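# Load a vise, tray finished parts, keep blanks tidy

## Task

Put one plain gray aluminum blank flat across the two loose low bars inside the open vise, keeping both bars standing, with its long side pressed against the fixed jaw (the end block without hoses) and its short end pressed against the work stop (the short rod between the jaws). Put every finished part flat in the black outfeed tray with its pocket facing up. Every other blank, aluminum or brass, must finish entirely on the infeed plate (the plate carrying short pins), not stacked on another blank and not sitting on the pins. Each blank must finish with the same face up as the blanks had on the plate at the start, or flipped fully over.

## Robot and tools

Robot: two Franka FR3 arms, left_arm and right_arm, each carrying a Robotiq 140 two-finger gripper and a wrist camera. The left gripper's fingers can fold at a hinge: it grips properly only with the outer quarter of each pad (near the fingertip); deeper grips may be loose, too hard, or slip, and pressing the tips onto a surface folds them quietly unless the fingers are fully shut. The right gripper's fingers are rigid.

Frames: the scene frame has its origin at table height midway between the nominal bases, +z up, +x out over the table, left_arm toward +y. Each arm reports end_effector_position (metres, the point between closed pads) and end_effector_quat_wxyz in its own base frame. Calibrated bases in the scene frame: left_arm (+0.008, +0.343, +0.030), right_arm (+0.048, -0.439, +0.030), both nearly unrotated, z up. Reported hand poses can be off by a few centimetres. Gripper +z points along the fingers; fingers open and close along its y axis; fingertips extend about 33 mm past the reported point at gaps up to 40 mm, about 9 mm when wide open.

The row: every motion command is one row of 20 numbers, each in [-1, 1], always covering both arms. First left_arm's 10 numbers, then right_arm's 10. For each arm: 7 joint numbers in this order: elbow, waist, upper arm roll, shoulder, wrist pitch, forearm roll, wrist roll; then gripper position, force_limit, speed. Joint numbers are offsets (not poses), scaled: 1.0 equals 1.632 rad for elbow, waist, upper arm roll and shoulder; 3.472 rad for forearm roll; 2.955 rad for wrist pitch; 4.439 rad for wrist roll. Offsets count from the arm's Joint targets as they stood when the action (or move) began, not from the previous row, so repeating an offset adds again. Send 0 to hold an arm's joints. Joint ranges (rad): waist and upper arm roll ±2.901, shoulder ±1.836, elbow -3.077 to -0.117, forearm roll ±2.876, wrist pitch 0.440 to 4.622, wrist roll ±3.051. Asking more than 0.018 rad beyond a range end gets the action refused; staying within 0.05 rad of an end risks a position-limit fault.

Gripper numbers are absolute commands: position +1 fully open (140 mm), about -0.8 pads touch, -1 closes until blocked. speed -1/0/+1 gives roughly 30/140/250 mm/s. force_limit -1 to +1 gives about 14 to 58 N pad force on a slow close; faster closes squeeze much harder (up to ~116 N). Both start at +1. To leave a gripper unchanged, resend its last three numbers (0 is itself a command). object_status: 0 moving, 1 blocked opening, 2 blocked closing (a grip), 3 reached target or pads met. It updates 0.2 to 1.7 s after contact. To tighten, raise force_limit and nudge position between -1 and -0.98; to loosen, open and reclose slowly. position_measured counts: 3 open, ~75 = 100 mm, 139 = 60 mm, 200 = 20 mm, 230 closed.

Tools:
- execute_actions(actions, cameras): actions is a list of actions; each action is a table of up to 15 rows, one per 1/30 s step, the last row held to fill 15 steps (0.5 s). An empty list just reports state and images.
- move(target, speed, blend, blocking, cameras): target is one row or a list of up to 15 rows; all offsets in every row count from the same starting Joint targets. Joints travel together along interpolated paths (gripper paths curve), at least 0.5 s, no obstacle avoidance. speed is the top rad/s of the joint with furthest to go (0.01 to 5.26, default 0.5), one value or one per target. blend rounds corners (rad). blocking=false returns after about 0.5 s while motion continues. Gripper numbers from a later target apply only once everything is at rest there. The result adds a move: line (done, off_target, moving, held, fault; limits=held if steps were withheld).
- wait(seconds 0 to 10): let the scene run holding commands.
- stop: brake a running move.
- zoom_image(camera, region [x0,y0,x1,y1] pixels, at most 504x504) on cam_high, cam_left_wrist or cam_right_wrist; images are 896x504.
- clear_fault(arm): clears a reported torque or force fault.
- read_manual(section): licence texts only.
- finished_scene(scene): ends the scene irreversibly.

Results show Joint positions, velocities, targets and torques in the same joint order, external torques, flange force (gripper axes, noisy), step readings, tool commands, and warnings like "joint sent to its limit" or "joint command not followed" (a clearance check altered targets). Per step, targets are clamped near measured angles, and a target moving the gripper over 70 mm is scaled back, so big offsets take several actions.

Avoid: contact torque at load limits (waist, shoulder 35; upper arm roll 32; elbow 30; wrist joints 12 N m) or outside force of 40 N on an arm, including held weight, which stops the arm until clear_fault; joints exceeding speed limits; letting the arms collide or one gripper close on the other's fingers; dropping parts, releasing them while moving, slamming, hard pushes, squeezing a part hard while it still rests on something, anything leaving the table. Holding loads or straining heats motors and can brake an arm for 30 to 60 s. Objects may occasionally be nudged by an outside push.

Each tool is called after "Request:" as name([rows], argument=value, ...), one row to a line, values as JSON.

## Session

Request:
execute_actions(actions=[])

Scene clock: 0.00 s.
left_arm: end_effector_position=(+0.1773, -0.2225, +0.2984) position_measured=3 object_status=3 end_effector_quat_wxyz=(-0.304, -0.357, +0.865, -0.182) | right_arm: end_effector_position=(+0.4602, +0.5841, +0.3235) position_measured=3 object_status=3 end_effector_quat_wxyz=(-0.361, +0.915, -0.176, -0.039)
Joint names: [elbow, waist, upper arm roll, shoulder, wrist pitch, forearm roll, wrist roll]
Joint positions: left_arm=[-2.711 -0.571 0.324 -0.837 1.675 -0.458 0.514] | right_arm=[-1.901 0.775 0.008 0.132 2.481 0.795 -0.941]
Joint velocities: within noise
Joint torques (N m): no reading
External joint torques (N m): no reading
Flange force (N): no reading
Joint targets: left_arm=[-2.711 -0.571 0.324 -0.837 1.675 -0.458 0.514] | right_arm=[-1.901 0.775 0.008 0.132 2.481 0.795 -0.941]
Tool commands: left_gripper/position=+1.0 left_gripper/force_limit=+1.0 left_gripper/speed=+1.0 right_gripper/position=+1.0 right_gripper/force_limit=+1.0 right_gripper/speed=+1.0

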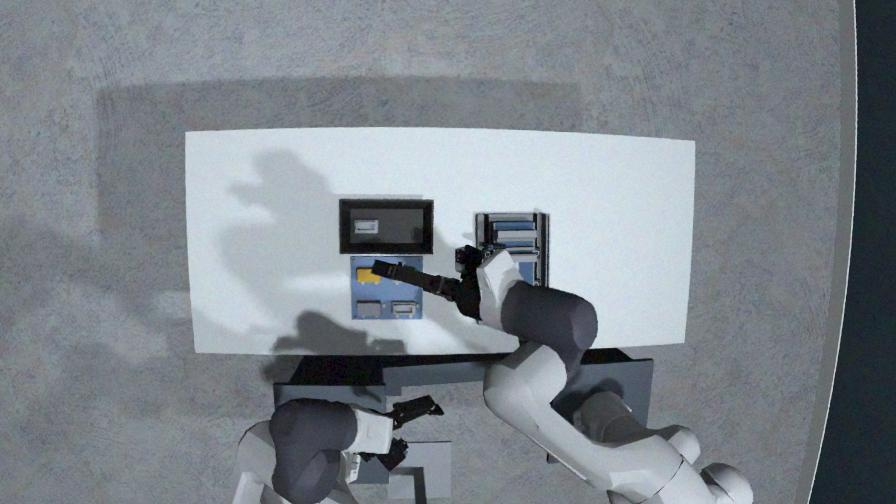

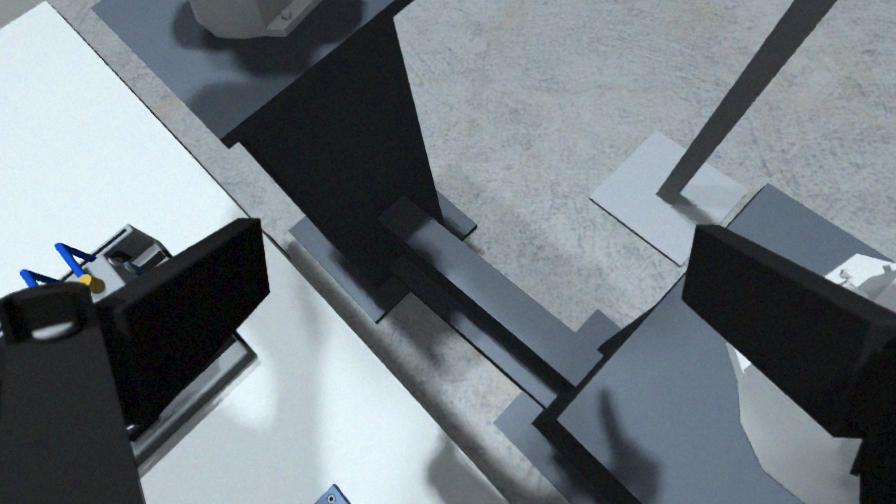

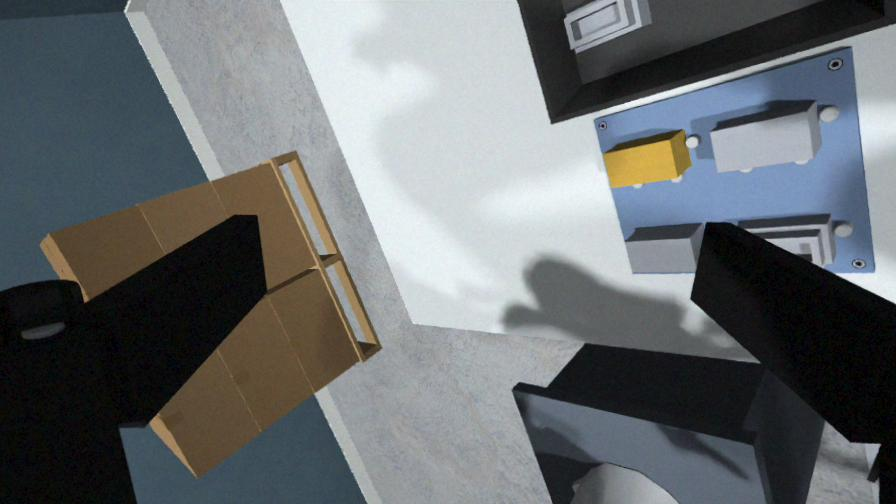

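Request:
zoom_image(camera="cam_high", region=[325, 190, 565, 325])

Request:
zoom_image(camera="cam_right_wrist", region=[500, 0, 896, 290])

Request:
zoom_image(camera="cam_high", region=[460, 200, 560, 300])

Scaled by 2.100 from the camera's 896x504 image, which has a finer 1280x720 frame.

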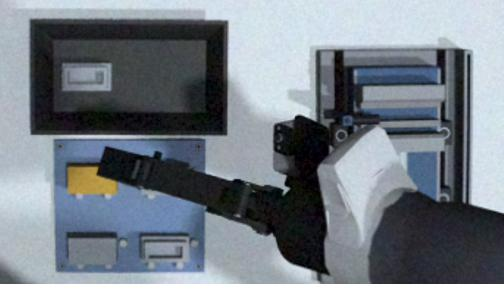

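Scaled by 1.273 from the camera's 896x504 image, which has a finer 1280x720 frame.

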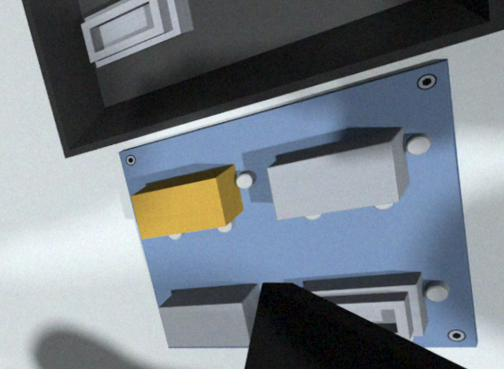

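Scaled by 5.040 from the camera's 896x504 image, which has a finer 1280x720 frame.

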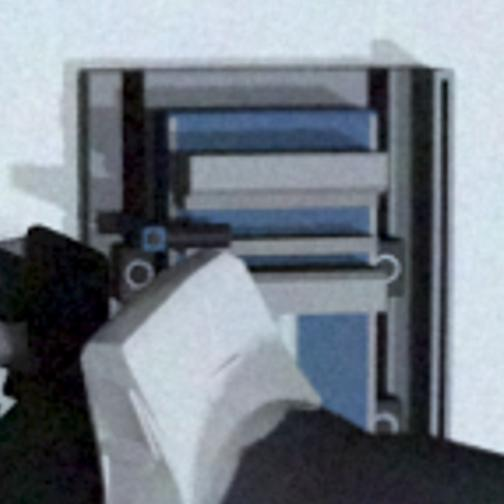

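Request:
move(target=[0,0.6556,0,0,0,0,0,1,1,1, 0.5303,0.1339,-0.0049,0.3024,-0.2775,-0.2290,0.4358,1,1,1], speed=1.3)

Request:
zoom_image(camera="cam_high", region=[460, 200, 560, 300])

Request:
zoom_image(camera="cam_high", region=[330, 190, 440, 325])

Scene clock: 54.60 s.
left_arm: end_effector_position=(+0.2804, +0.0483, +0.2984) position_measured=3 object_status=3 end_effector_quat_wxyz=(+0.169, +0.747, -0.562, +0.311) | right_arm: end_effector_position=(+0.3982, +0.6129, +0.2711) position_measured=3 object_status=3 end_effector_quat_wxyz=(-0.002, +0.708, -0.706, -0.002)
Joint names: [elbow, waist, upper arm roll, shoulder, wrist pitch, forearm roll, wrist roll]
Joint positions: left_arm=[-2.711 0.498 0.324 -0.837 1.675 -0.458 0.514] | right_arm=[-1.037 0.992 0.001 0.624 1.665 0.003 0.989]
Joint velocities: left_arm=[within noise] | right_arm=[0 0 0 -0.002 -0.001 0 0.004]
Joint torques (N m): left_arm=[23.44 0.97 -3.84 -3.35 1.39 -0.67 -0.05] | right_arm=[26.2 -0.16 1.07 -50.08 2.21 0.43 0.19]
External joint torques (N m): left_arm=[0.22 0.97 0.98 -0.28 0.13 0.17 -0.06] | right_arm=[1.72 -0.3 0.45 1.21 -0.28 -0.35 0.19]
Flange force (N): left_arm=[-1.7 2.2 -1.8] | right_arm=[0.0 0.0 0.0]
Joint targets: left_arm=[-2.711 0.499 0.324 -0.837 1.675 -0.458 0.514] | right_arm=[-1.035 0.993 0.000 0.625 1.661 0.000 0.994]
move: done
camera_calibration:
cam_left_wrist: T_world_to_cam=[[-0.946096, -0.308915, -0.0973323, 0.316242], [-0.255355, 0.896296, -0.362557, 0.144614], [0.199238, -0.318159, -0.926865, 0.378988], [0, 0, 0, 1]] pos_world=[0.260615, 0.0886532, 0.434482]
cam_right_wrist: T_world_to_cam=[[-0.999754, -0.0210409, -0.00708296, 0.422409], [-0.0221872, 0.935621, 0.352308, -0.655994], [-0.000785931, 0.352379, -0.935857, 0.173567], [0, 0, 0, 1]] pos_world=[0.407887, 0.561488, 0.396538]

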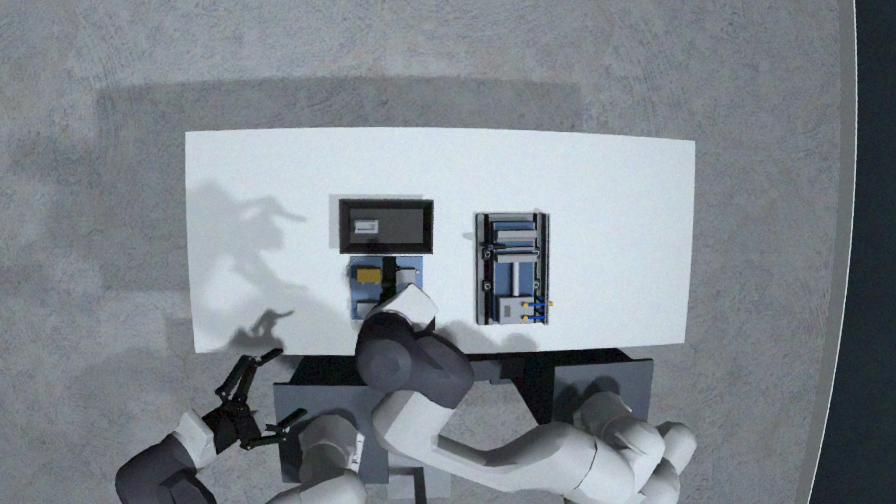

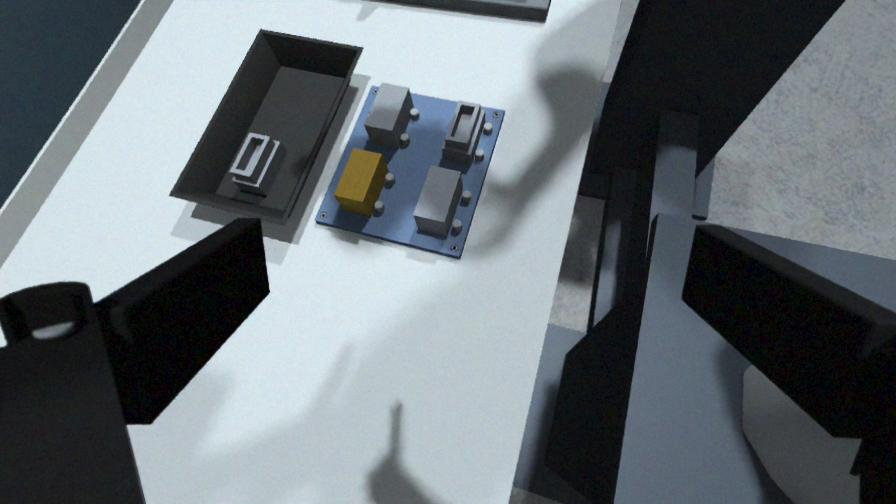

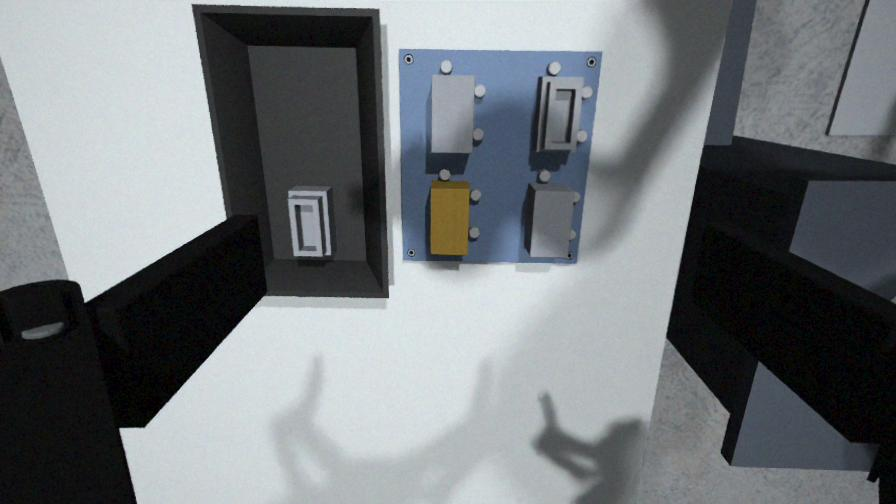

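Scaled by 5.040 from the camera's 896x504 image, which has a finer 1280x720 frame.

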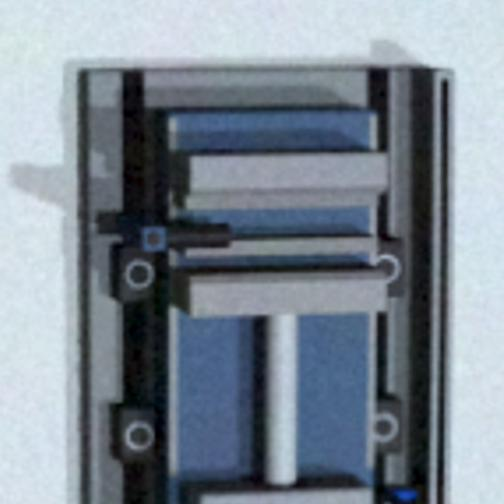

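Scaled by 3.733 from the camera's 896x504 image, which has a finer 1280x720 frame.

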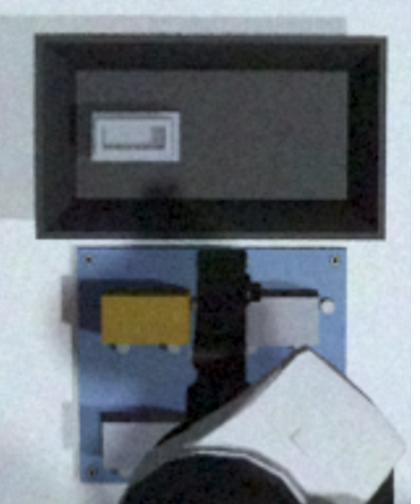

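Request:
zoom_image(camera="cam_right_wrist", region=[390, 40, 610, 280])

Request:
zoom_image(camera="cam_high", region=[470, 205, 555, 270])

Scaled by 2.100 from the camera's 896x504 image, which has a finer 1280x720 frame.

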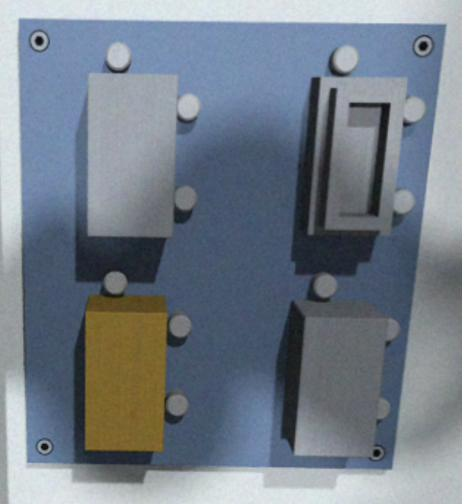

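Scaled by 5.929 from the camera's 896x504 image, which has a finer 1280x720 frame.

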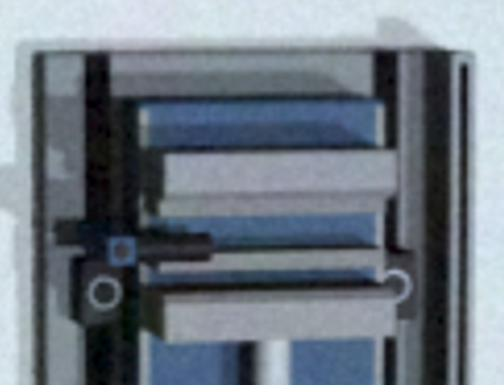

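Request:
move(target=[0,0,0,0,0,0,0,1,1,1, -0.2738,-0.0168,0,0.0248,0.1646,0,-0.0064,-0.1,0,0], speed=0.6, cameras=["cam_right_wrist","cam_high"])

Request:
zoom_image(camera="cam_high", region=[330, 190, 440, 325])

Scene clock: 119.50 s.
left_arm: end_effector_position=(+0.2804, +0.0483, +0.2984) position_measured=3 object_status=3 end_effector_quat_wxyz=(+0.169, +0.747, -0.562, +0.311) | right_arm: end_effector_position=(+0.4040, +0.5882, +0.0712) position_measured=141 object_status=3 end_effector_quat_wxyz=(+0.003, +0.706, -0.708, -0.001)
Joint names: [elbow, waist, upper arm roll, shoulder, wrist pitch, forearm roll, wrist roll]
Joint positions: left_arm=[-2.711 0.498 0.324 -0.837 1.675 -0.458 0.514] | right_arm=[-1.481 0.967 0.001 0.666 2.143 0.003 0.969]
Joint velocities: left_arm=[within noise] | right_arm=[0.001 0.002 -0.001 0 0.004 0.002 -0.002]
Joint torques (N m): left_arm=[23.45 0.95 -3.79 -3.34 1.37 -0.67 -0.04] | right_arm=[25.04 -0.51 1.35 -51.09 2.67 0.33 -0.31]
External joint torques (N m): left_arm=[0.12 0.86 0.99 -0.16 0.09 0.17 -0.05] | right_arm=[1.29 -0.62 0.71 0.48 0.21 -0.31 -0.31]
Flange force (N): left_arm=[-1.9 1.9 -1.7] | right_arm=[-6.5 -5.6 0.3]
Joint targets: left_arm=[-2.711 0.499 0.324 -0.837 1.675 -0.458 0.514] | right_arm=[-1.482 0.966 0.000 0.666 2.147 0.000 0.966]
move: done
camera_calibration:
cam_right_wrist: T_world_to_cam=[[-0.999896, -0.0142785, -0.00222758, 0.421947], [-0.0141721, 0.938714, 0.344407, -0.566891], [-0.00282653, 0.344402, -0.938818, 0.000996906], [0, 0, 0, 1]] pos_world=[0.413872, 0.537829, 0.197117]
Images, in order (width x height): cam_high 896x504, cam_right_wrist 896x504.

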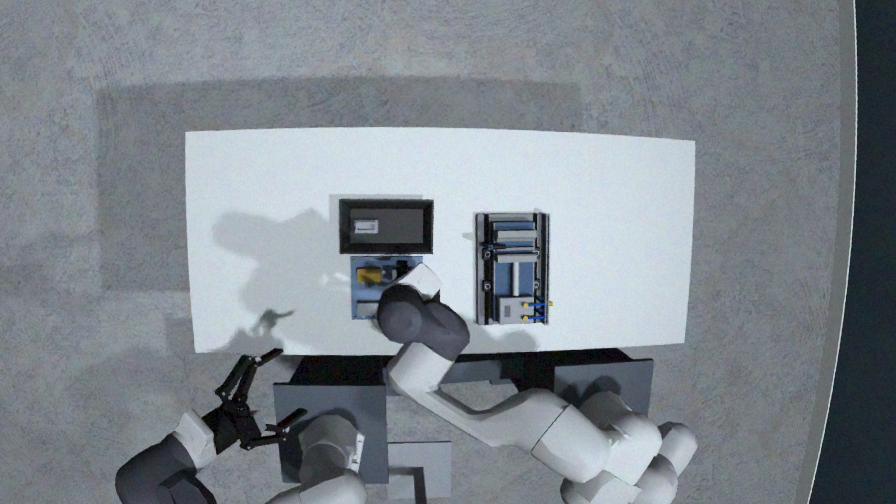

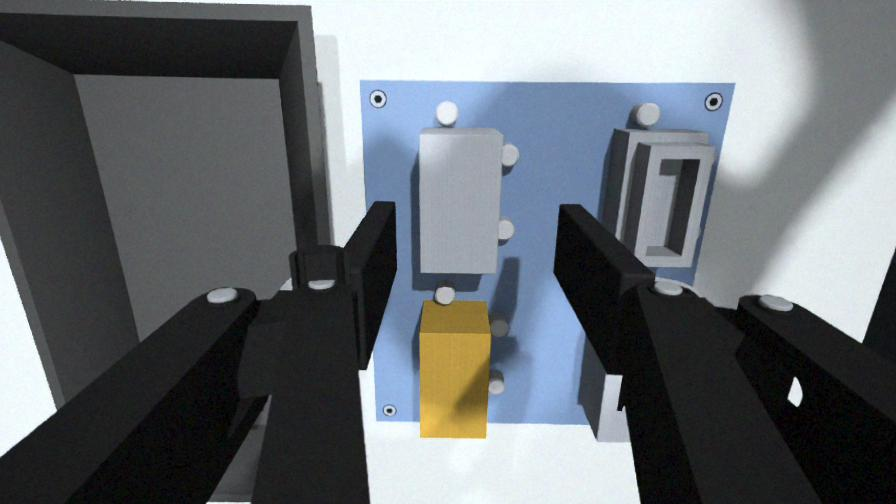

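Scaled by 3.733 from the camera's 896x504 image, which has a finer 1280x720 frame.

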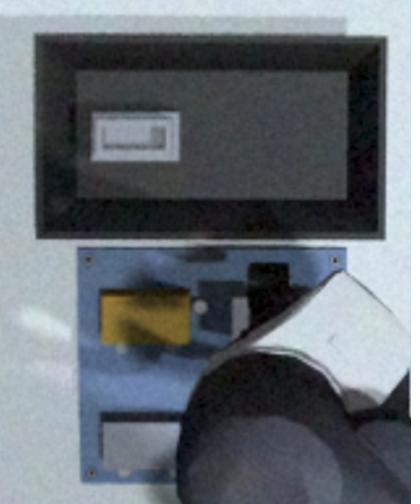

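Request:
move([
  [0,0,0,0,0,0,0,1,1,1,-0.0089,-0.0043,0,0.0335,0.0238,0,-0.0011,-0.1,0,0],
  [0,0,0,0,0,0,0,1,1,1,-0.0089,-0.0043,0,0.0335,0.0238,0,-0.0011,-1,-1,-1],
  [0,0,0,0,0,0,0,1,1,1,0.0281,-0.0043,0,-0.0403,-0.0375,0,-0.0011,-1,-1,-1],
  [0,0,0,0,0,0,0,1,1,1,-0.2331,-0.1897,0,-0.2515,-0.0098,0,-0.0697,-1,-1,-1],
], speed=[0.1,0.5,0.15,0.6], blend=[0,0,0.02,0], cameras=["cam_high","cam_right_wrist"])

Request:
zoom_image(camera="cam_right_wrist", region=[250, 0, 700, 250])

Request:
zoom_image(camera="cam_high", region=[330, 190, 440, 325])

Scene clock: 154.63 s.
left_arm: end_effector_position=(+0.2804, +0.0483, +0.2984) position_measured=3 object_status=3 end_effector_quat_wxyz=(+0.169, +0.747, -0.562, +0.311) | right_arm: end_effector_position=(+0.4893, +0.3752, +0.1679) position_measured=180 object_status=2 end_effector_quat_wxyz=(+0.004, +0.704, -0.710, -0.001)
Joint names: [elbow, waist, upper arm roll, shoulder, wrist pitch, forearm roll, wrist roll]
Joint positions: left_arm=[-2.711 0.498 0.324 -0.837 1.675 -0.458 0.514] | right_arm=[-1.862 0.655 -0.002 0.258 2.113 0.002 0.661]
Joint velocities: left_arm=[within noise] | right_arm=[0 -0.001 -0.001 0 0.001 0 -0.005]
Joint torques (N m): left_arm=[23.49 0.89 -3.77 -3.32 1.4 -0.68 -0.04] | right_arm=[25.95 -0.29 1.25 -41.55 2.83 0.49 -0.2]
External joint torques (N m): left_arm=[0.32 0.91 1.08 -0.32 0.14 0.15 -0.05] | right_arm=[2.05 -0.25 1.09 -1.02 0.34 -0.15 -0.2]
Flange force (N): left_arm=[-1.8 2.1 -2.0] | right_arm=[-3.2 -4.0 -2.8]
Joint targets: left_arm=[-2.711 0.499 0.324 -0.837 1.675 -0.458 0.514] | right_arm=[-1.863 0.656 0.000 0.255 2.118 0.000 0.656]
move: done
camera_calibration:
cam_right_wrist: T_world_to_cam=[[-0.999964, -0.00849636, -0.000570063, 0.501984], [-0.0081756, 0.939177, 0.343336, -0.401861], [-0.00238172, 0.343329, -0.939212, 0.165622], [0, 0, 0, 1]] pos_world=[0.499075, 0.324821, 0.293814]
Images, in order (width x height): cam_high 896x504, cam_right_wrist 896x504.

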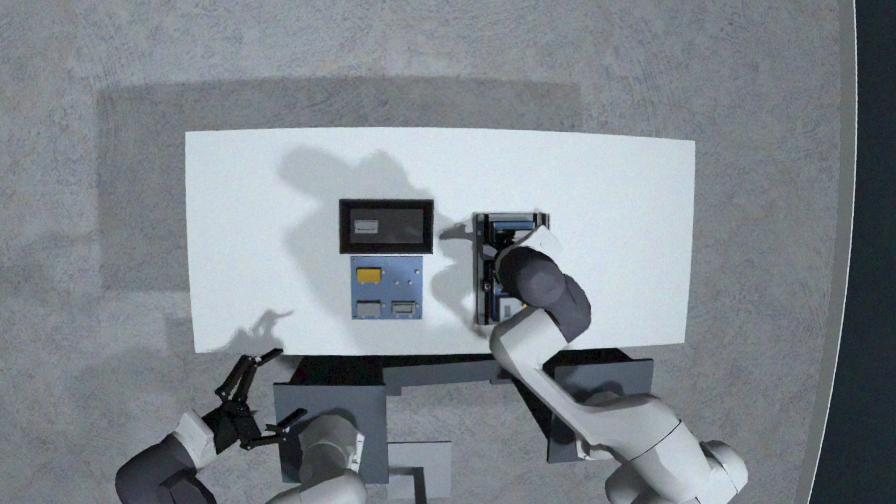

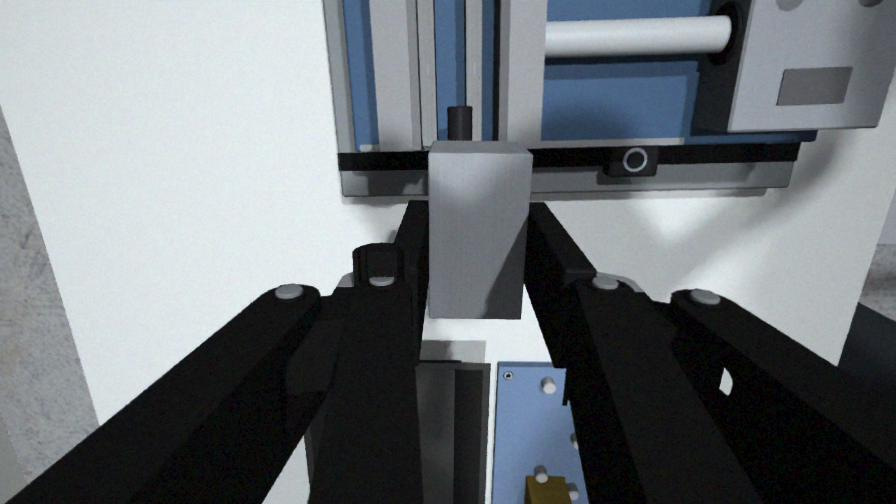

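Scaled by 1.120 from the camera's 896x504 image, which has a finer 1280x720 frame.

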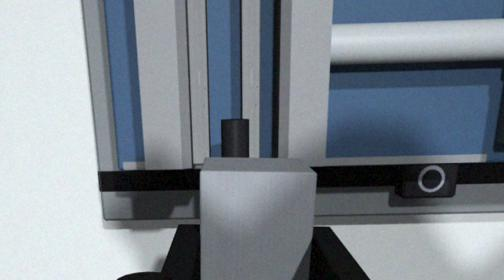

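Scaled by 3.733 from the camera's 896x504 image, which has a finer 1280x720 frame.

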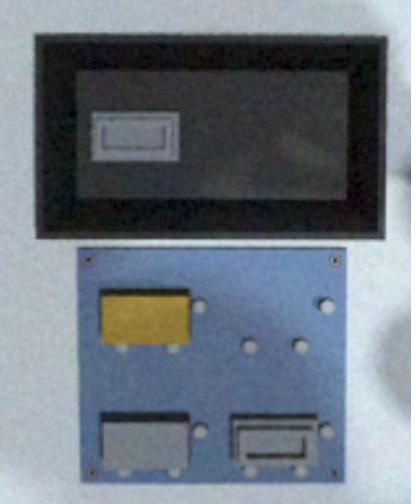

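Request:
zoom_image(camera="cam_right_wrist", region=[320, 0, 560, 150])

Scaled by 2.100 from the camera's 896x504 image, which has a finer 1280x720 frame.

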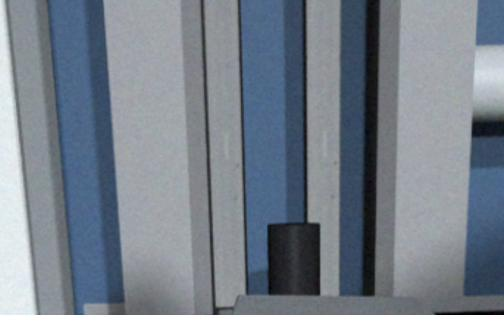

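Request:
move(target=[0,0,0,0,0,0,0,1,1,1,-0.1233,-0.0676,0,-0.0203,0.0569,0,-0.0249,-1,-1,-1], speed=0.25, cameras=["cam_right_wrist"])

Request:
zoom_image(camera="cam_right_wrist", region=[320, 0, 620, 200])

Scene clock: 196.90 s.
left_arm: end_effector_position=(+0.2804, +0.0483, +0.2984) position_measured=3 object_status=3 end_effector_quat_wxyz=(+0.169, +0.747, -0.562, +0.311) | right_arm: end_effector_position=(+0.4964, +0.3026, +0.1165) position_measured=180 object_status=2 end_effector_quat_wxyz=(+0.001, +0.705, -0.709, -0.001)
Joint names: [elbow, waist, upper arm roll, shoulder, wrist pitch, forearm roll, wrist roll]
Joint positions: left_arm=[-2.711 0.498 0.324 -0.837 1.675 -0.458 0.514] | right_arm=[-2.062 0.547 0 0.22 2.279 0.002 0.55]
Joint velocities: left_arm=[within noise] | right_arm=[-0.001 0 0.001 0 0.001 0 -0.005]
Joint torques (N m): left_arm=[23.44 0.93 -3.78 -3.37 1.38 -0.66 -0.05] | right_arm=[23.38 -0.11 1.32 -36.18 3.19 0.41 -0.16]
External joint torques (N m): left_arm=[0.22 0.93 1.04 -0.29 0.12 0.17 -0.06] | right_arm=[0.7 -0.13 1.11 1.93 0.68 -0.16 -0.16]
Flange force (N): left_arm=[-1.8 2.3 -1.8] | right_arm=[-4.0 -5.9 3.8]
Joint targets: left_arm=[-2.711 0.499 0.324 -0.837 1.675 -0.458 0.514] | right_arm=[-2.064 0.546 0.000 0.222 2.287 0.000 0.546]
move: done
camera_calibration:
cam_right_wrist: T_world_to_cam=[[-0.999913, -0.0125516, -0.00408652, 0.510097], [-0.0131899, 0.937883, 0.346701, -0.313601], [-0.000518977, 0.346725, -0.937967, 0.140104], [0, 0, 0, 1]] pos_world=[0.505989, 0.251946, 0.242223]
Images, in order (width x height): cam_right_wrist 896x504.

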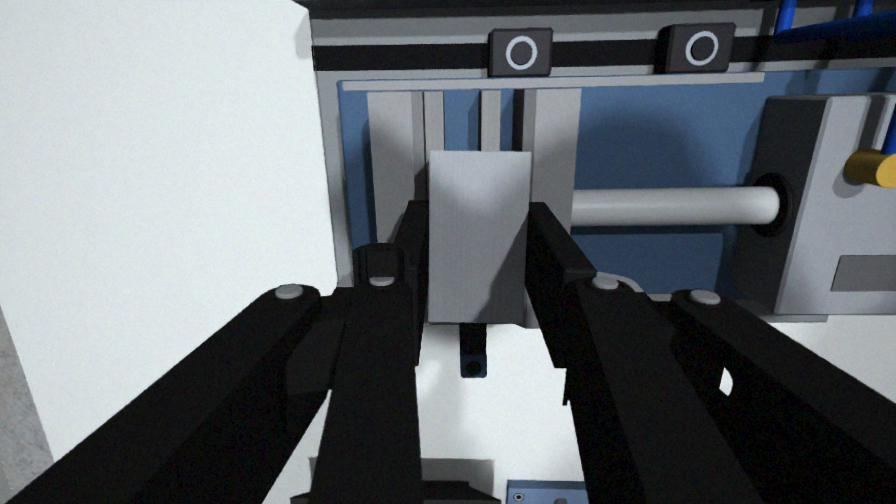

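Scaled by 1.680 from the camera's 896x504 image, which has a finer 1280x720 frame.

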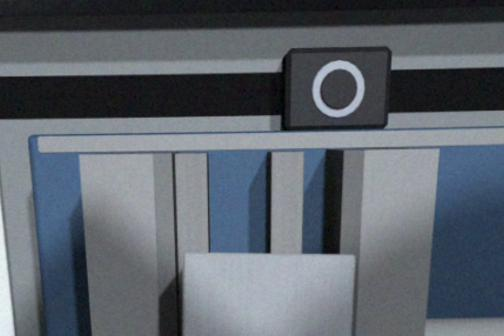

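Request:
move([
  [0,0,0,0,0,0,0,1,1,1,0.1477,0.1162,0,0.0989,-0.0273,0,0.0427,-1,-1,-1],
  [0,0,0,0,0,0,0,1,1,1,0.1232,0.1162,0,0.1868,0.0348,0,0.0427,-1,-1,-1],
], speed=[0.4,0.2], blend=[0.02,0], cameras=["cam_right_wrist"])

Scene clock: 261.10 s.
left_arm: end_effector_position=(+0.2804, +0.0483, +0.2984) position_measured=3 object_status=3 end_effector_quat_wxyz=(+0.169, +0.747, -0.562, +0.311) | right_arm: end_effector_position=(+0.4725, +0.4287, +0.0224) position_measured=180 object_status=2 end_effector_quat_wxyz=(+0.004, +0.709, -0.706, -0.001)
Joint names: [elbow, waist, upper arm roll, shoulder, wrist pitch, forearm roll, wrist roll]
Joint positions: left_arm=[-2.711 0.498 0.324 -0.837 1.675 -0.458 0.514] | right_arm=[-1.862 0.736 0.001 0.525 2.379 0.001 0.732]
Joint velocities: within noise
Joint torques (N m): left_arm=[23.5 0.93 -3.81 -3.33 1.38 -0.69 -0.02] | right_arm=[23.28 -0.3 1.31 -44.35 3.59 0.55 0.11]
External joint torques (N m): left_arm=[0.33 0.91 1.01 -0.33 0.13 0.14 -0.03] | right_arm=[1.81 -0.29 0.88 1.47 1.13 0.03 0.11]
Flange force (N): left_arm=[-1.6 2.1 -2.0] | right_arm=[-6.5 -7.2 4.5]
Joint targets: left_arm=[-2.711 0.499 0.324 -0.837 1.675 -0.458 0.514] | right_arm=[-1.863 0.735 0.000 0.527 2.389 0.000 0.735]
move: off_target (right_arm); right_arm: the wrist pitch is farthest, 0.011 rad from its target
camera_calibration:
cam_right_wrist: T_world_to_cam=[[-0.999774, -0.0212493, -0.000204434, 0.49091], [-0.0200396, 0.93957, 0.341771, -0.396869], [-0.00707032, 0.341698, -0.939783, 0.013483], [0, 0, 0, 1]] pos_world=[0.482942, 0.378711, 0.14841]
Images, in order (width x height): cam_right_wrist 896x504.

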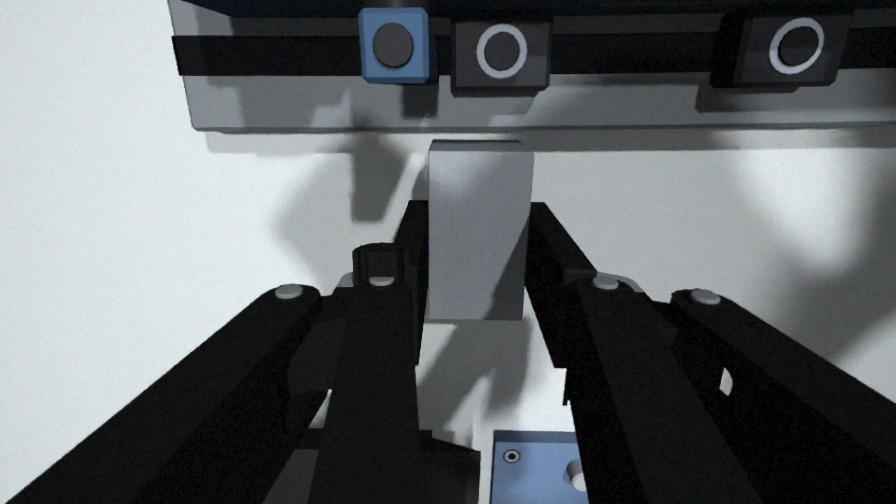

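Request:
move(target=[0,0,0,0,0,0,0,1,1,1,0,0,0,0.0088,0.0049,0,0,-1,-1,-1], speed=0.05, cameras=[])

Scene clock: 264.87 s.
left_arm: end_effector_position=(+0.2804, +0.0483, +0.2984) position_measured=3 object_status=3 end_effector_quat_wxyz=(+0.169, +0.747, -0.562, +0.311) | right_arm: end_effector_position=(+0.4726, +0.4292, +0.0210) position_measured=180 object_status=2 end_effector_quat_wxyz=(+0.004, +0.709, -0.706, -0.001)
Joint names: [elbow, waist, upper arm roll, shoulder, wrist pitch, forearm roll, wrist roll]
Joint positions: left_arm=[-2.711 0.498 0.324 -0.837 1.675 -0.458 0.514] | right_arm=[-1.862 0.736 0.001 0.528 2.383 0.001 0.732]
Joint velocities: within noise
Joint torques (N m): left_arm=[23.43 0.92 -3.81 -3.35 1.38 -0.66 -0.04] | right_arm=[22.19 -1.37 -0.09 -37.49 4.94 0.17 0.08]
External joint torques (N m): left_arm=[0.1 0.88 1 -0.19 0.11 0.18 -0.05] | right_arm=[0.73 -1.48 -0.63 8.44 2.47 -0.34 0.08]
Flange force (N): left_arm=[-1.9 2.1 -1.6] | right_arm=[-12.2 -16.4 19.3]
Joint targets: left_arm=[-2.711 0.499 0.324 -0.837 1.675 -0.458 0.514] | right_arm=[-1.863 0.735 0.000 0.541 2.404 0.000 0.735]
move: off_target (right_arm); right_arm: the wrist pitch is farthest, 0.021 rad from its target
No camera images: "cameras" was empty.

Request:
move([
  [0,0,0,0,0,0,0,1,1,1,0,0,0,-0.0075,-0.0042,0,0,-1,-1,-1],
  [0,0,0,0,0,0,0,1,1,1,0,0,0,-0.0075,-0.0042,0,0,-0.2,0,-0.5],
  [0,0,0,0,0,0,0,1,1,1,0,0,0,-0.0136,-0.0076,0,0,-0.2,0,-0.5],
  [0,0,0,0,0,0,0,1,1,1,0,0,0,-0.0136,-0.0076,0,0,-1,-0.6,-1],
  [0,0,0,0,0,0,0,1,1,1,0.0245,0,0,-0.0966,-0.0669,0,0,-1,-0.6,-1],
  [0,0,0,0,0,0,0,1,1,1,-0.1233,-0.1161,0,-0.1955,-0.0399,0,-0.0427,-1,-0.6,-1],
  [0,0,0,0,0,0,0,1,1,1,-0.1356,-0.1161,0,-0.1668,-0.0172,0,-0.0427,-1,-0.6,-1],
], speed=[0.05,0.5,0.05,0.5,0.2,0.5,0.12], blend=[0,0,0,0,0.02,0.01,0], cameras=["cam_right_wrist"])

Scene clock: 285.17 s.
left_arm: end_effector_position=(+0.2804, +0.0483, +0.2984) position_measured=3 object_status=3 end_effector_quat_wxyz=(+0.169, +0.747, -0.562, +0.311) | right_arm: end_effector_position=(+0.5009, +0.3011, +0.0973) position_measured=180 object_status=2 end_effector_quat_wxyz=(-0.003, +0.701, -0.713, +0.001)
Joint names: [elbow, waist, upper arm roll, shoulder, wrist pitch, forearm roll, wrist roll]
Joint positions: left_arm=[-2.711 0.498 0.324 -0.837 1.675 -0.458 0.514] | right_arm=[-2.076 0.544 -0.003 0.251 2.334 0.001 0.557]
Joint velocities: left_arm=[within noise] | right_arm=[-0.001 -0.001 0.001 -0.001 0.001 0 -0.005]
Joint torques (N m): left_arm=[23.47 0.91 -3.8 -3.32 1.38 -0.67 -0.04] | right_arm=[19.47 1.35 3.26 -27.07 4.77 0.71 -0.62]
External joint torques (N m): left_arm=[0.15 0.88 1.03 -0.16 0.11 0.16 -0.05] | right_arm=[-2.77 1.28 3 11.6 2.24 0.17 -0.62]
Flange force (N): left_arm=[-2.0 1.9 -1.7] | right_arm=[-10.6 -13.2 25.3]
Joint targets: left_arm=[-2.711 0.499 0.324 -0.837 1.675 -0.458 0.514] | right_arm=[-2.084 0.546 0.000 0.269 2.353 0.000 0.546]
move: off_target (right_arm); right_arm: the wrist pitch is farthest, 0.019 rad from its target
camera_calibration:
cam_right_wrist: T_world_to_cam=[[-0.999908, -0.00136186, -0.0134622, 0.512074], [-0.00598424, 0.936839, 0.349708, -0.309002], [0.0121356, 0.349757, -0.936762, 0.115268], [0, 0, 0, 1]] pos_world=[0.508779, 0.249867, 0.222932]
Images, in order (width x height): cam_right_wrist 896x504.

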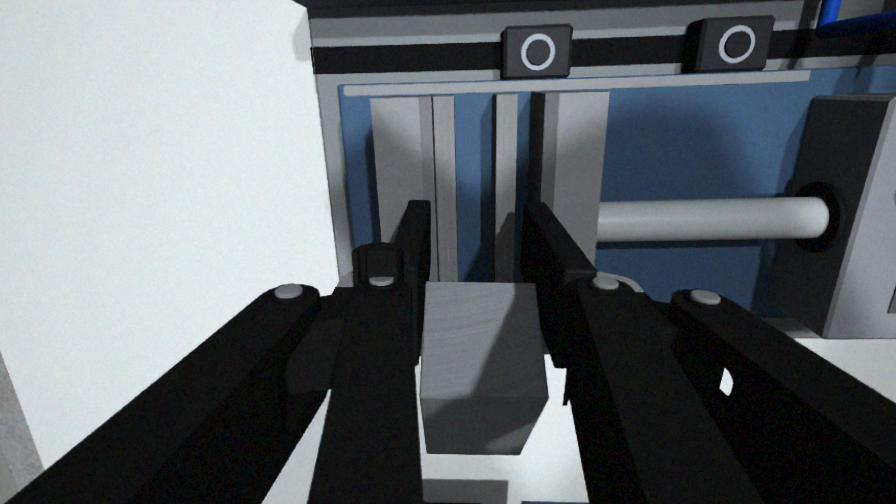

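Request:
move(target=[0,0,0,0,0,0,0,1,1,1,0.0205,0,0,-0.049,-0.0384,0,0,-1,-0.6,-1], speed=0.2, cameras=["cam_right_wrist","cam_high"])

Request:
zoom_image(camera="cam_right_wrist", region=[320, 70, 650, 480])

Scene clock: 290.50 s.
left_arm: end_effector_position=(+0.2804, +0.0483, +0.2984) position_measured=3 object_status=3 end_effector_quat_wxyz=(+0.169, +0.747, -0.562, +0.311) | right_arm: end_effector_position=(+0.4972, +0.2998, +0.1344) position_measured=180 object_status=2 end_effector_quat_wxyz=(+0.000, +0.705, -0.710, +0.000)
Joint names: [elbow, waist, upper arm roll, shoulder, wrist pitch, forearm roll, wrist roll]
Joint positions: left_arm=[-2.711 0.498 0.324 -0.837 1.675 -0.458 0.514] | right_arm=[-2.053 0.544 -0.002 0.191 2.243 0.001 0.549]
Joint velocities: left_arm=[within noise] | right_arm=[0 -0.002 -0.001 0.002 -0.004 -0.001 0]
Joint torques (N m): left_arm=[23.47 0.87 -3.81 -3.36 1.38 -0.67 -0.02] | right_arm=[25.22 0.06 1.23 -38.07 2.39 0.67 -0.2]
External joint torques (N m): left_arm=[0.23 0.88 1.03 -0.26 0.12 0.16 -0.03] | right_arm=[2.15 0.14 1.16 -0.52 -0.14 0.08 -0.2]
Flange force (N): left_arm=[-1.8 2.1 -1.9] | right_arm=[-4.1 -5.6 -3.0]
Joint targets: left_arm=[-2.711 0.499 0.324 -0.837 1.675 -0.458 0.514] | right_arm=[-2.051 0.546 0.000 0.189 2.240 0.000 0.546]
move: done
camera_calibration:
cam_right_wrist: T_world_to_cam=[[-0.999923, -0.0101654, -0.00715838, 0.51067], [-0.0120168, 0.937911, 0.346669, -0.31771], [0.00318988, 0.346728, -0.93796, 0.156113], [0, 0, 0, 1]] pos_world=[0.506315, 0.249046, 0.260223]
Images, in order (width x height): cam_high 896x504, cam_right_wrist 896x504.

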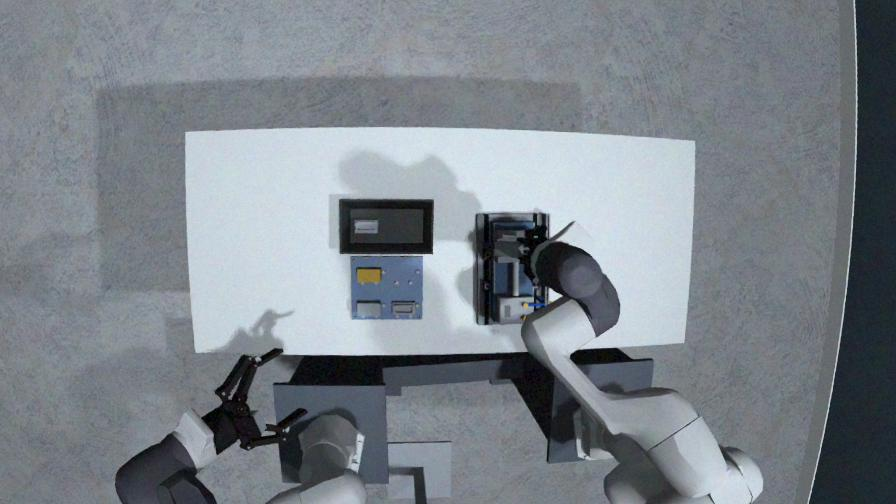

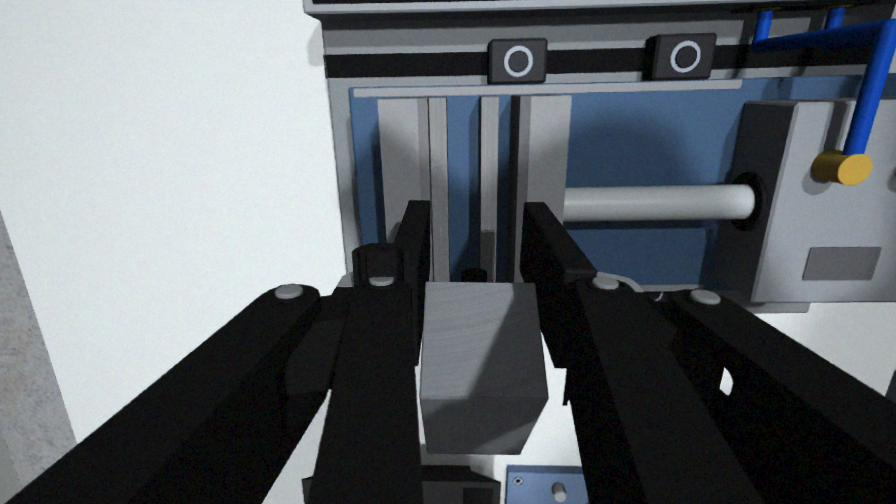

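Scaled by 1.229 from the camera's 896x504 image, which has a finer 1280x720 frame.

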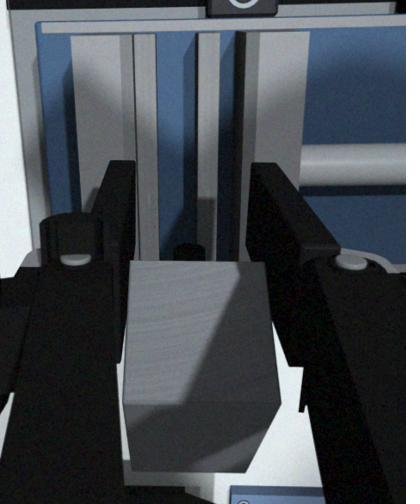

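Request:
move([
  [0,0,0,0,0,0,0,1,1,1,0.0291,0.1503,0,0.0458,0.0092,0,0.0553,-1,-0.6,-1],
  [0,0,0,0,0,0,0,1,1,1,0.0051,0.1503,0,0.1612,0.0862,0,0.0553,-1,-0.6,-1],
  [0,0,0,0,0,0,0,1,1,1,0.0051,0.1503,0,0.1612,0.0862,0,0.0553,-0.41,-0.6,-1],
  [0,0,0,0,0,0,0,1,1,1,0.0051,0.1503,0,0.1612,0.0862,0,0.0553,-0.39,-0.6,-1],
  [0,0,0,0,0,0,0,1,1,1,0.0051,0.1503,0,0.1612,0.0862,0,0.0553,-0.3,-0.6,-1],
  [0,0,0,0,0,0,0,1,1,1,0.0291,0.1503,0,0.0458,0.0092,0,0.0553,-0.3,-0.6,-1],
], speed=[0.5,0.2,0.5,0.5,0.5,0.3], blend=[0.02,0,0,0,0,0], cameras=["cam_right_wrist"])

Scene clock: 346.00 s.
left_arm: end_effector_position=(+0.2804, +0.0483, +0.2984) position_measured=3 object_status=3 end_effector_quat_wxyz=(+0.169, +0.747, -0.562, +0.311) | right_arm: end_effector_position=(+0.4205, +0.4274, +0.1164) position_measured=167 object_status=3 end_effector_quat_wxyz=(-0.003, +0.709, -0.706, -0.001)
Joint names: [elbow, waist, upper arm roll, shoulder, wrist pitch, forearm roll, wrist roll]
Joint positions: left_arm=[-2.711 0.498 0.324 -0.837 1.675 -0.458 0.514] | right_arm=[-2.003 0.792 0.001 0.263 2.272 0.001 0.788]
Joint velocities: left_arm=[within noise] | right_arm=[0.001 0 0 -0.001 -0.004 0 0]
Joint torques (N m): left_arm=[23.45 0.87 -3.82 -3.33 1.37 -0.66 -0.02] | right_arm=[24.22 -0.25 0.93 -38.71 2.21 0.61 0.15]
External joint torques (N m): left_arm=[0.25 0.83 0.98 -0.33 0.11 0.16 -0.03] | right_arm=[1.49 -0.27 0.68 0.75 -0.29 0.03 0.15]
Flange force (N): left_arm=[-1.6 2.2 -1.8] | right_arm=[-6.2 -5.6 -0.7]
Joint targets: left_arm=[-2.711 0.499 0.324 -0.837 1.675 -0.458 0.514] | right_arm=[-2.003 0.791 0.000 0.264 2.267 0.000 0.791]
move: done
camera_calibration:
cam_right_wrist: T_world_to_cam=[[-0.9997, -0.0217092, -0.0113547, 0.440399], [-0.0243152, 0.93591, 0.351398, -0.426642], [0.0029984, 0.351569, -0.936157, 0.0929487], [0, 0, 0, 1]] pos_world=[0.429614, 0.376182, 0.241937]
Images, in order (width x height): cam_right_wrist 896x504.

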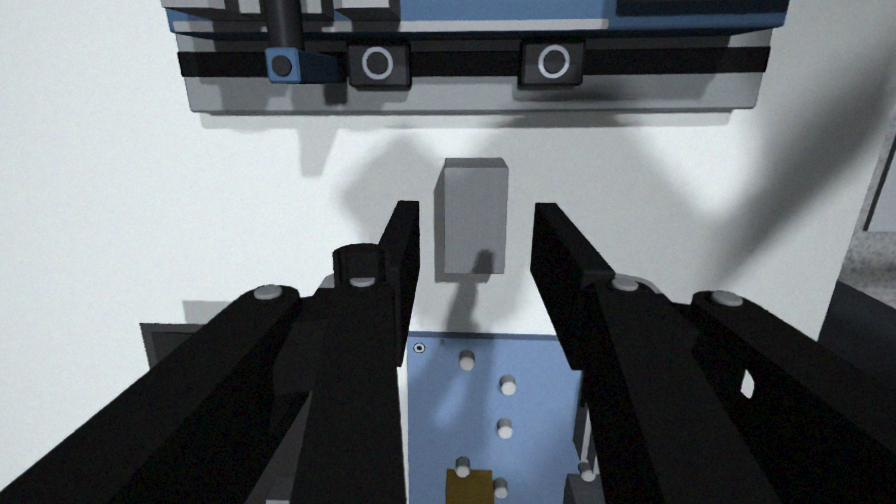

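Request:
move([
  [0,0,0,0,0,0,0,1,1,1,0.0155,0.0189,0,0.0753,0.0330,0,-0.3469,0.048,0,0],
  [0,0,0,0,0,0,0,1,1,1,0.0106,0.0189,0,0.1226,0.0619,0,-0.3469,0.048,0,0],
  [0,0,0,0,0,0,0,1,1,1,0.0106,0.0189,0,0.1226,0.0619,0,-0.3469,-1,-0.6,-1],
  [0,0,0,0,0,0,0,1,1,1,0.0546,0.0189,0,-0.0039,-0.0323,0,-0.3469,-1,-0.6,-1],
  [0,0,0,0,0,0,0,1,1,1,-0.0340,-0.1669,0,-0.0669,-0.0182,0,-0.4152,-1,-0.6,-1],
  [0,0,0,0,0,0,0,1,1,1,-0.0604,-0.1669,0,-0.0229,0.0207,0,-0.4152,-1,-0.6,-1],
], speed=[1.3,0.25,0.5,0.4,0.6,0.2], blend=[0,0,0,0.02,0.01,0], cameras=["cam_right_wrist"])

Scene clock: 373.77 s.
left_arm: end_effector_position=(+0.2804, +0.0483, +0.2984) position_measured=3 object_status=3 end_effector_quat_wxyz=(+0.169, +0.747, -0.562, +0.311) | right_arm: end_effector_position=(+0.4974, +0.2825, +0.0982) position_measured=140 object_status=2 end_effector_quat_wxyz=(+0.002, +1.000, -0.004, -0.004)
Joint names: [elbow, waist, upper arm roll, shoulder, wrist pitch, forearm roll, wrist roll]
Joint positions: left_arm=[-2.711 0.498 0.324 -0.837 1.675 -0.458 0.514] | right_arm=[-2.102 0.518 -0.002 0.228 2.32 0.001 -1.048]
Joint velocities: left_arm=[within noise] | right_arm=[0 -0.001 0 0 0 0 -0.007]
Joint torques (N m): left_arm=[23.48 0.86 -3.76 -3.32 1.38 -0.68 -0.06] | right_arm=[24.6 -0.41 1.2 -38.62 3.32 0.61 -0.35]
External joint torques (N m): left_arm=[0.24 0.86 1.08 -0.26 0.11 0.15 -0.07] | right_arm=[2.37 -0.48 0.94 -0.73 0.71 0.01 -0.35]
Flange force (N): left_arm=[-1.8 2.0 -1.9] | right_arm=[5.7 -2.6 -1.2]
Joint targets: left_arm=[-2.711 0.499 0.324 -0.837 1.675 -0.458 0.514] | right_arm=[-2.102 0.519 0.000 0.226 2.328 0.000 -1.052]
move: done
camera_calibration:
cam_right_wrist: T_world_to_cam=[[0.0098074, -0.999948, -0.00286867, 0.287326], [-0.934926, -0.0101872, 0.354695, 0.437144], [-0.354706, -0.000796641, -0.934978, 0.404045], [0, 0, 0, 1]] pos_world=[0.549196, 0.292086, 0.223544]
Images, in order (width x height): cam_right_wrist 896x504.

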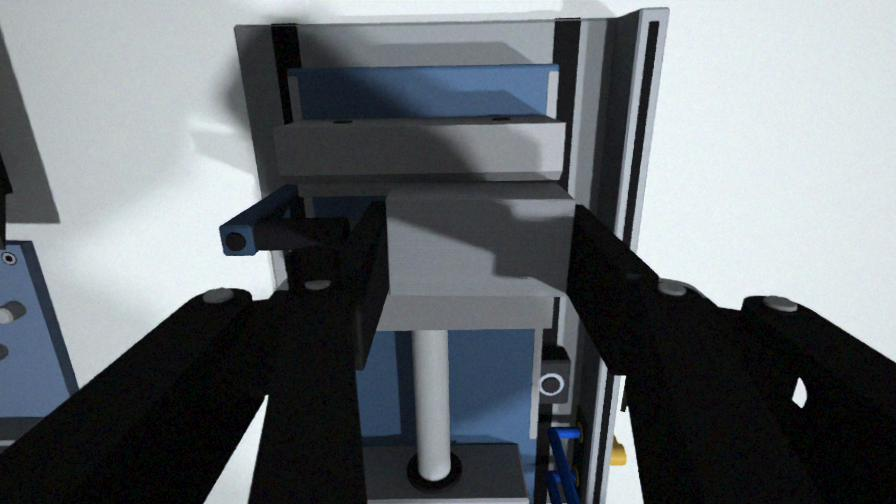

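Request:
move(target=[0,0,0,0,0,0,0,1,1,1,-0.0077,0,0,0.0171,0.0137,0,0,-1,-0.6,-1], speed=0.08, cameras=["cam_right_wrist"])

Scene clock: 377.13 s.
left_arm: end_effector_position=(+0.2804, +0.0483, +0.2984) position_measured=3 object_status=3 end_effector_quat_wxyz=(+0.169, +0.747, -0.562, +0.311) | right_arm: end_effector_position=(+0.4996, +0.2829, +0.0896) position_measured=140 object_status=2 end_effector_quat_wxyz=(+0.000, +1.000, -0.002, +0.000)
Joint names: [elbow, waist, upper arm roll, shoulder, wrist pitch, forearm roll, wrist roll]
Joint positions: left_arm=[-2.711 0.498 0.324 -0.837 1.675 -0.458 0.514] | right_arm=[-2.11 0.518 -0.002 0.242 2.351 0 -1.052]
Joint velocities: left_arm=[within noise] | right_arm=[-0.001 -0.001 0.001 0 0.005 -0.001 -0.001]
Joint torques (N m): left_arm=[23.46 0.86 -3.83 -3.33 1.37 -0.67 -0.05] | right_arm=[21.75 1.27 2.76 -30.88 4.65 0.9 -0.07]
External joint torques (N m): left_arm=[0.18 0.86 0.99 -0.24 0.11 0.16 -0.06] | right_arm=[-0.2 1.24 2.53 7.16 2.03 0.32 -0.07]
Flange force (N): left_arm=[-1.7 2.1 -1.7] | right_arm=[11.9 -10.0 16.5]
Joint targets: left_arm=[-2.711 0.499 0.324 -0.837 1.675 -0.458 0.514] | right_arm=[-2.114 0.519 0.000 0.254 2.368 0.000 -1.052]
move: off_target (right_arm); right_arm: the wrist pitch is farthest, 0.018 rad from its target
camera_calibration:
cam_right_wrist: T_world_to_cam=[[0.0131165, -0.999892, -0.0066403, 0.286383], [-0.937625, -0.0146064, 0.34734, 0.445592], [-0.3474, 0.00167022, -0.937716, 0.392651], [0, 0, 0, 1]] pos_world=[0.550449, 0.292204, 0.215325]
Images, in order (width x height): cam_right_wrist 896x504.

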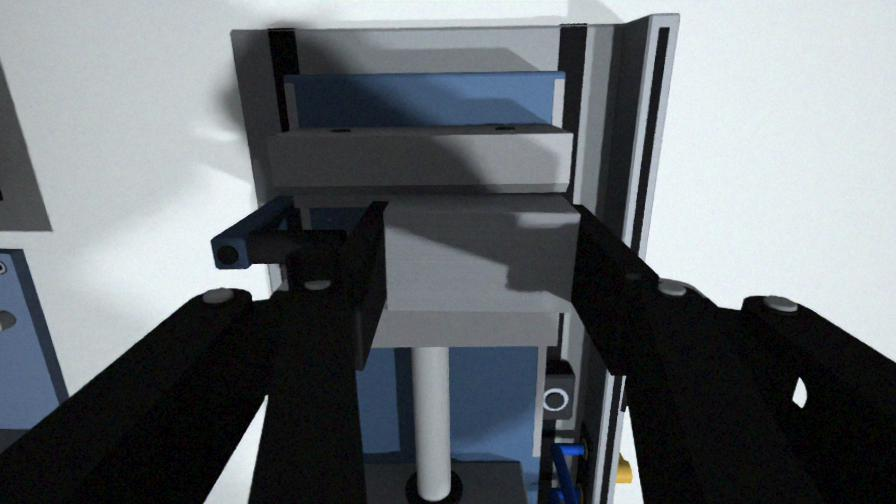

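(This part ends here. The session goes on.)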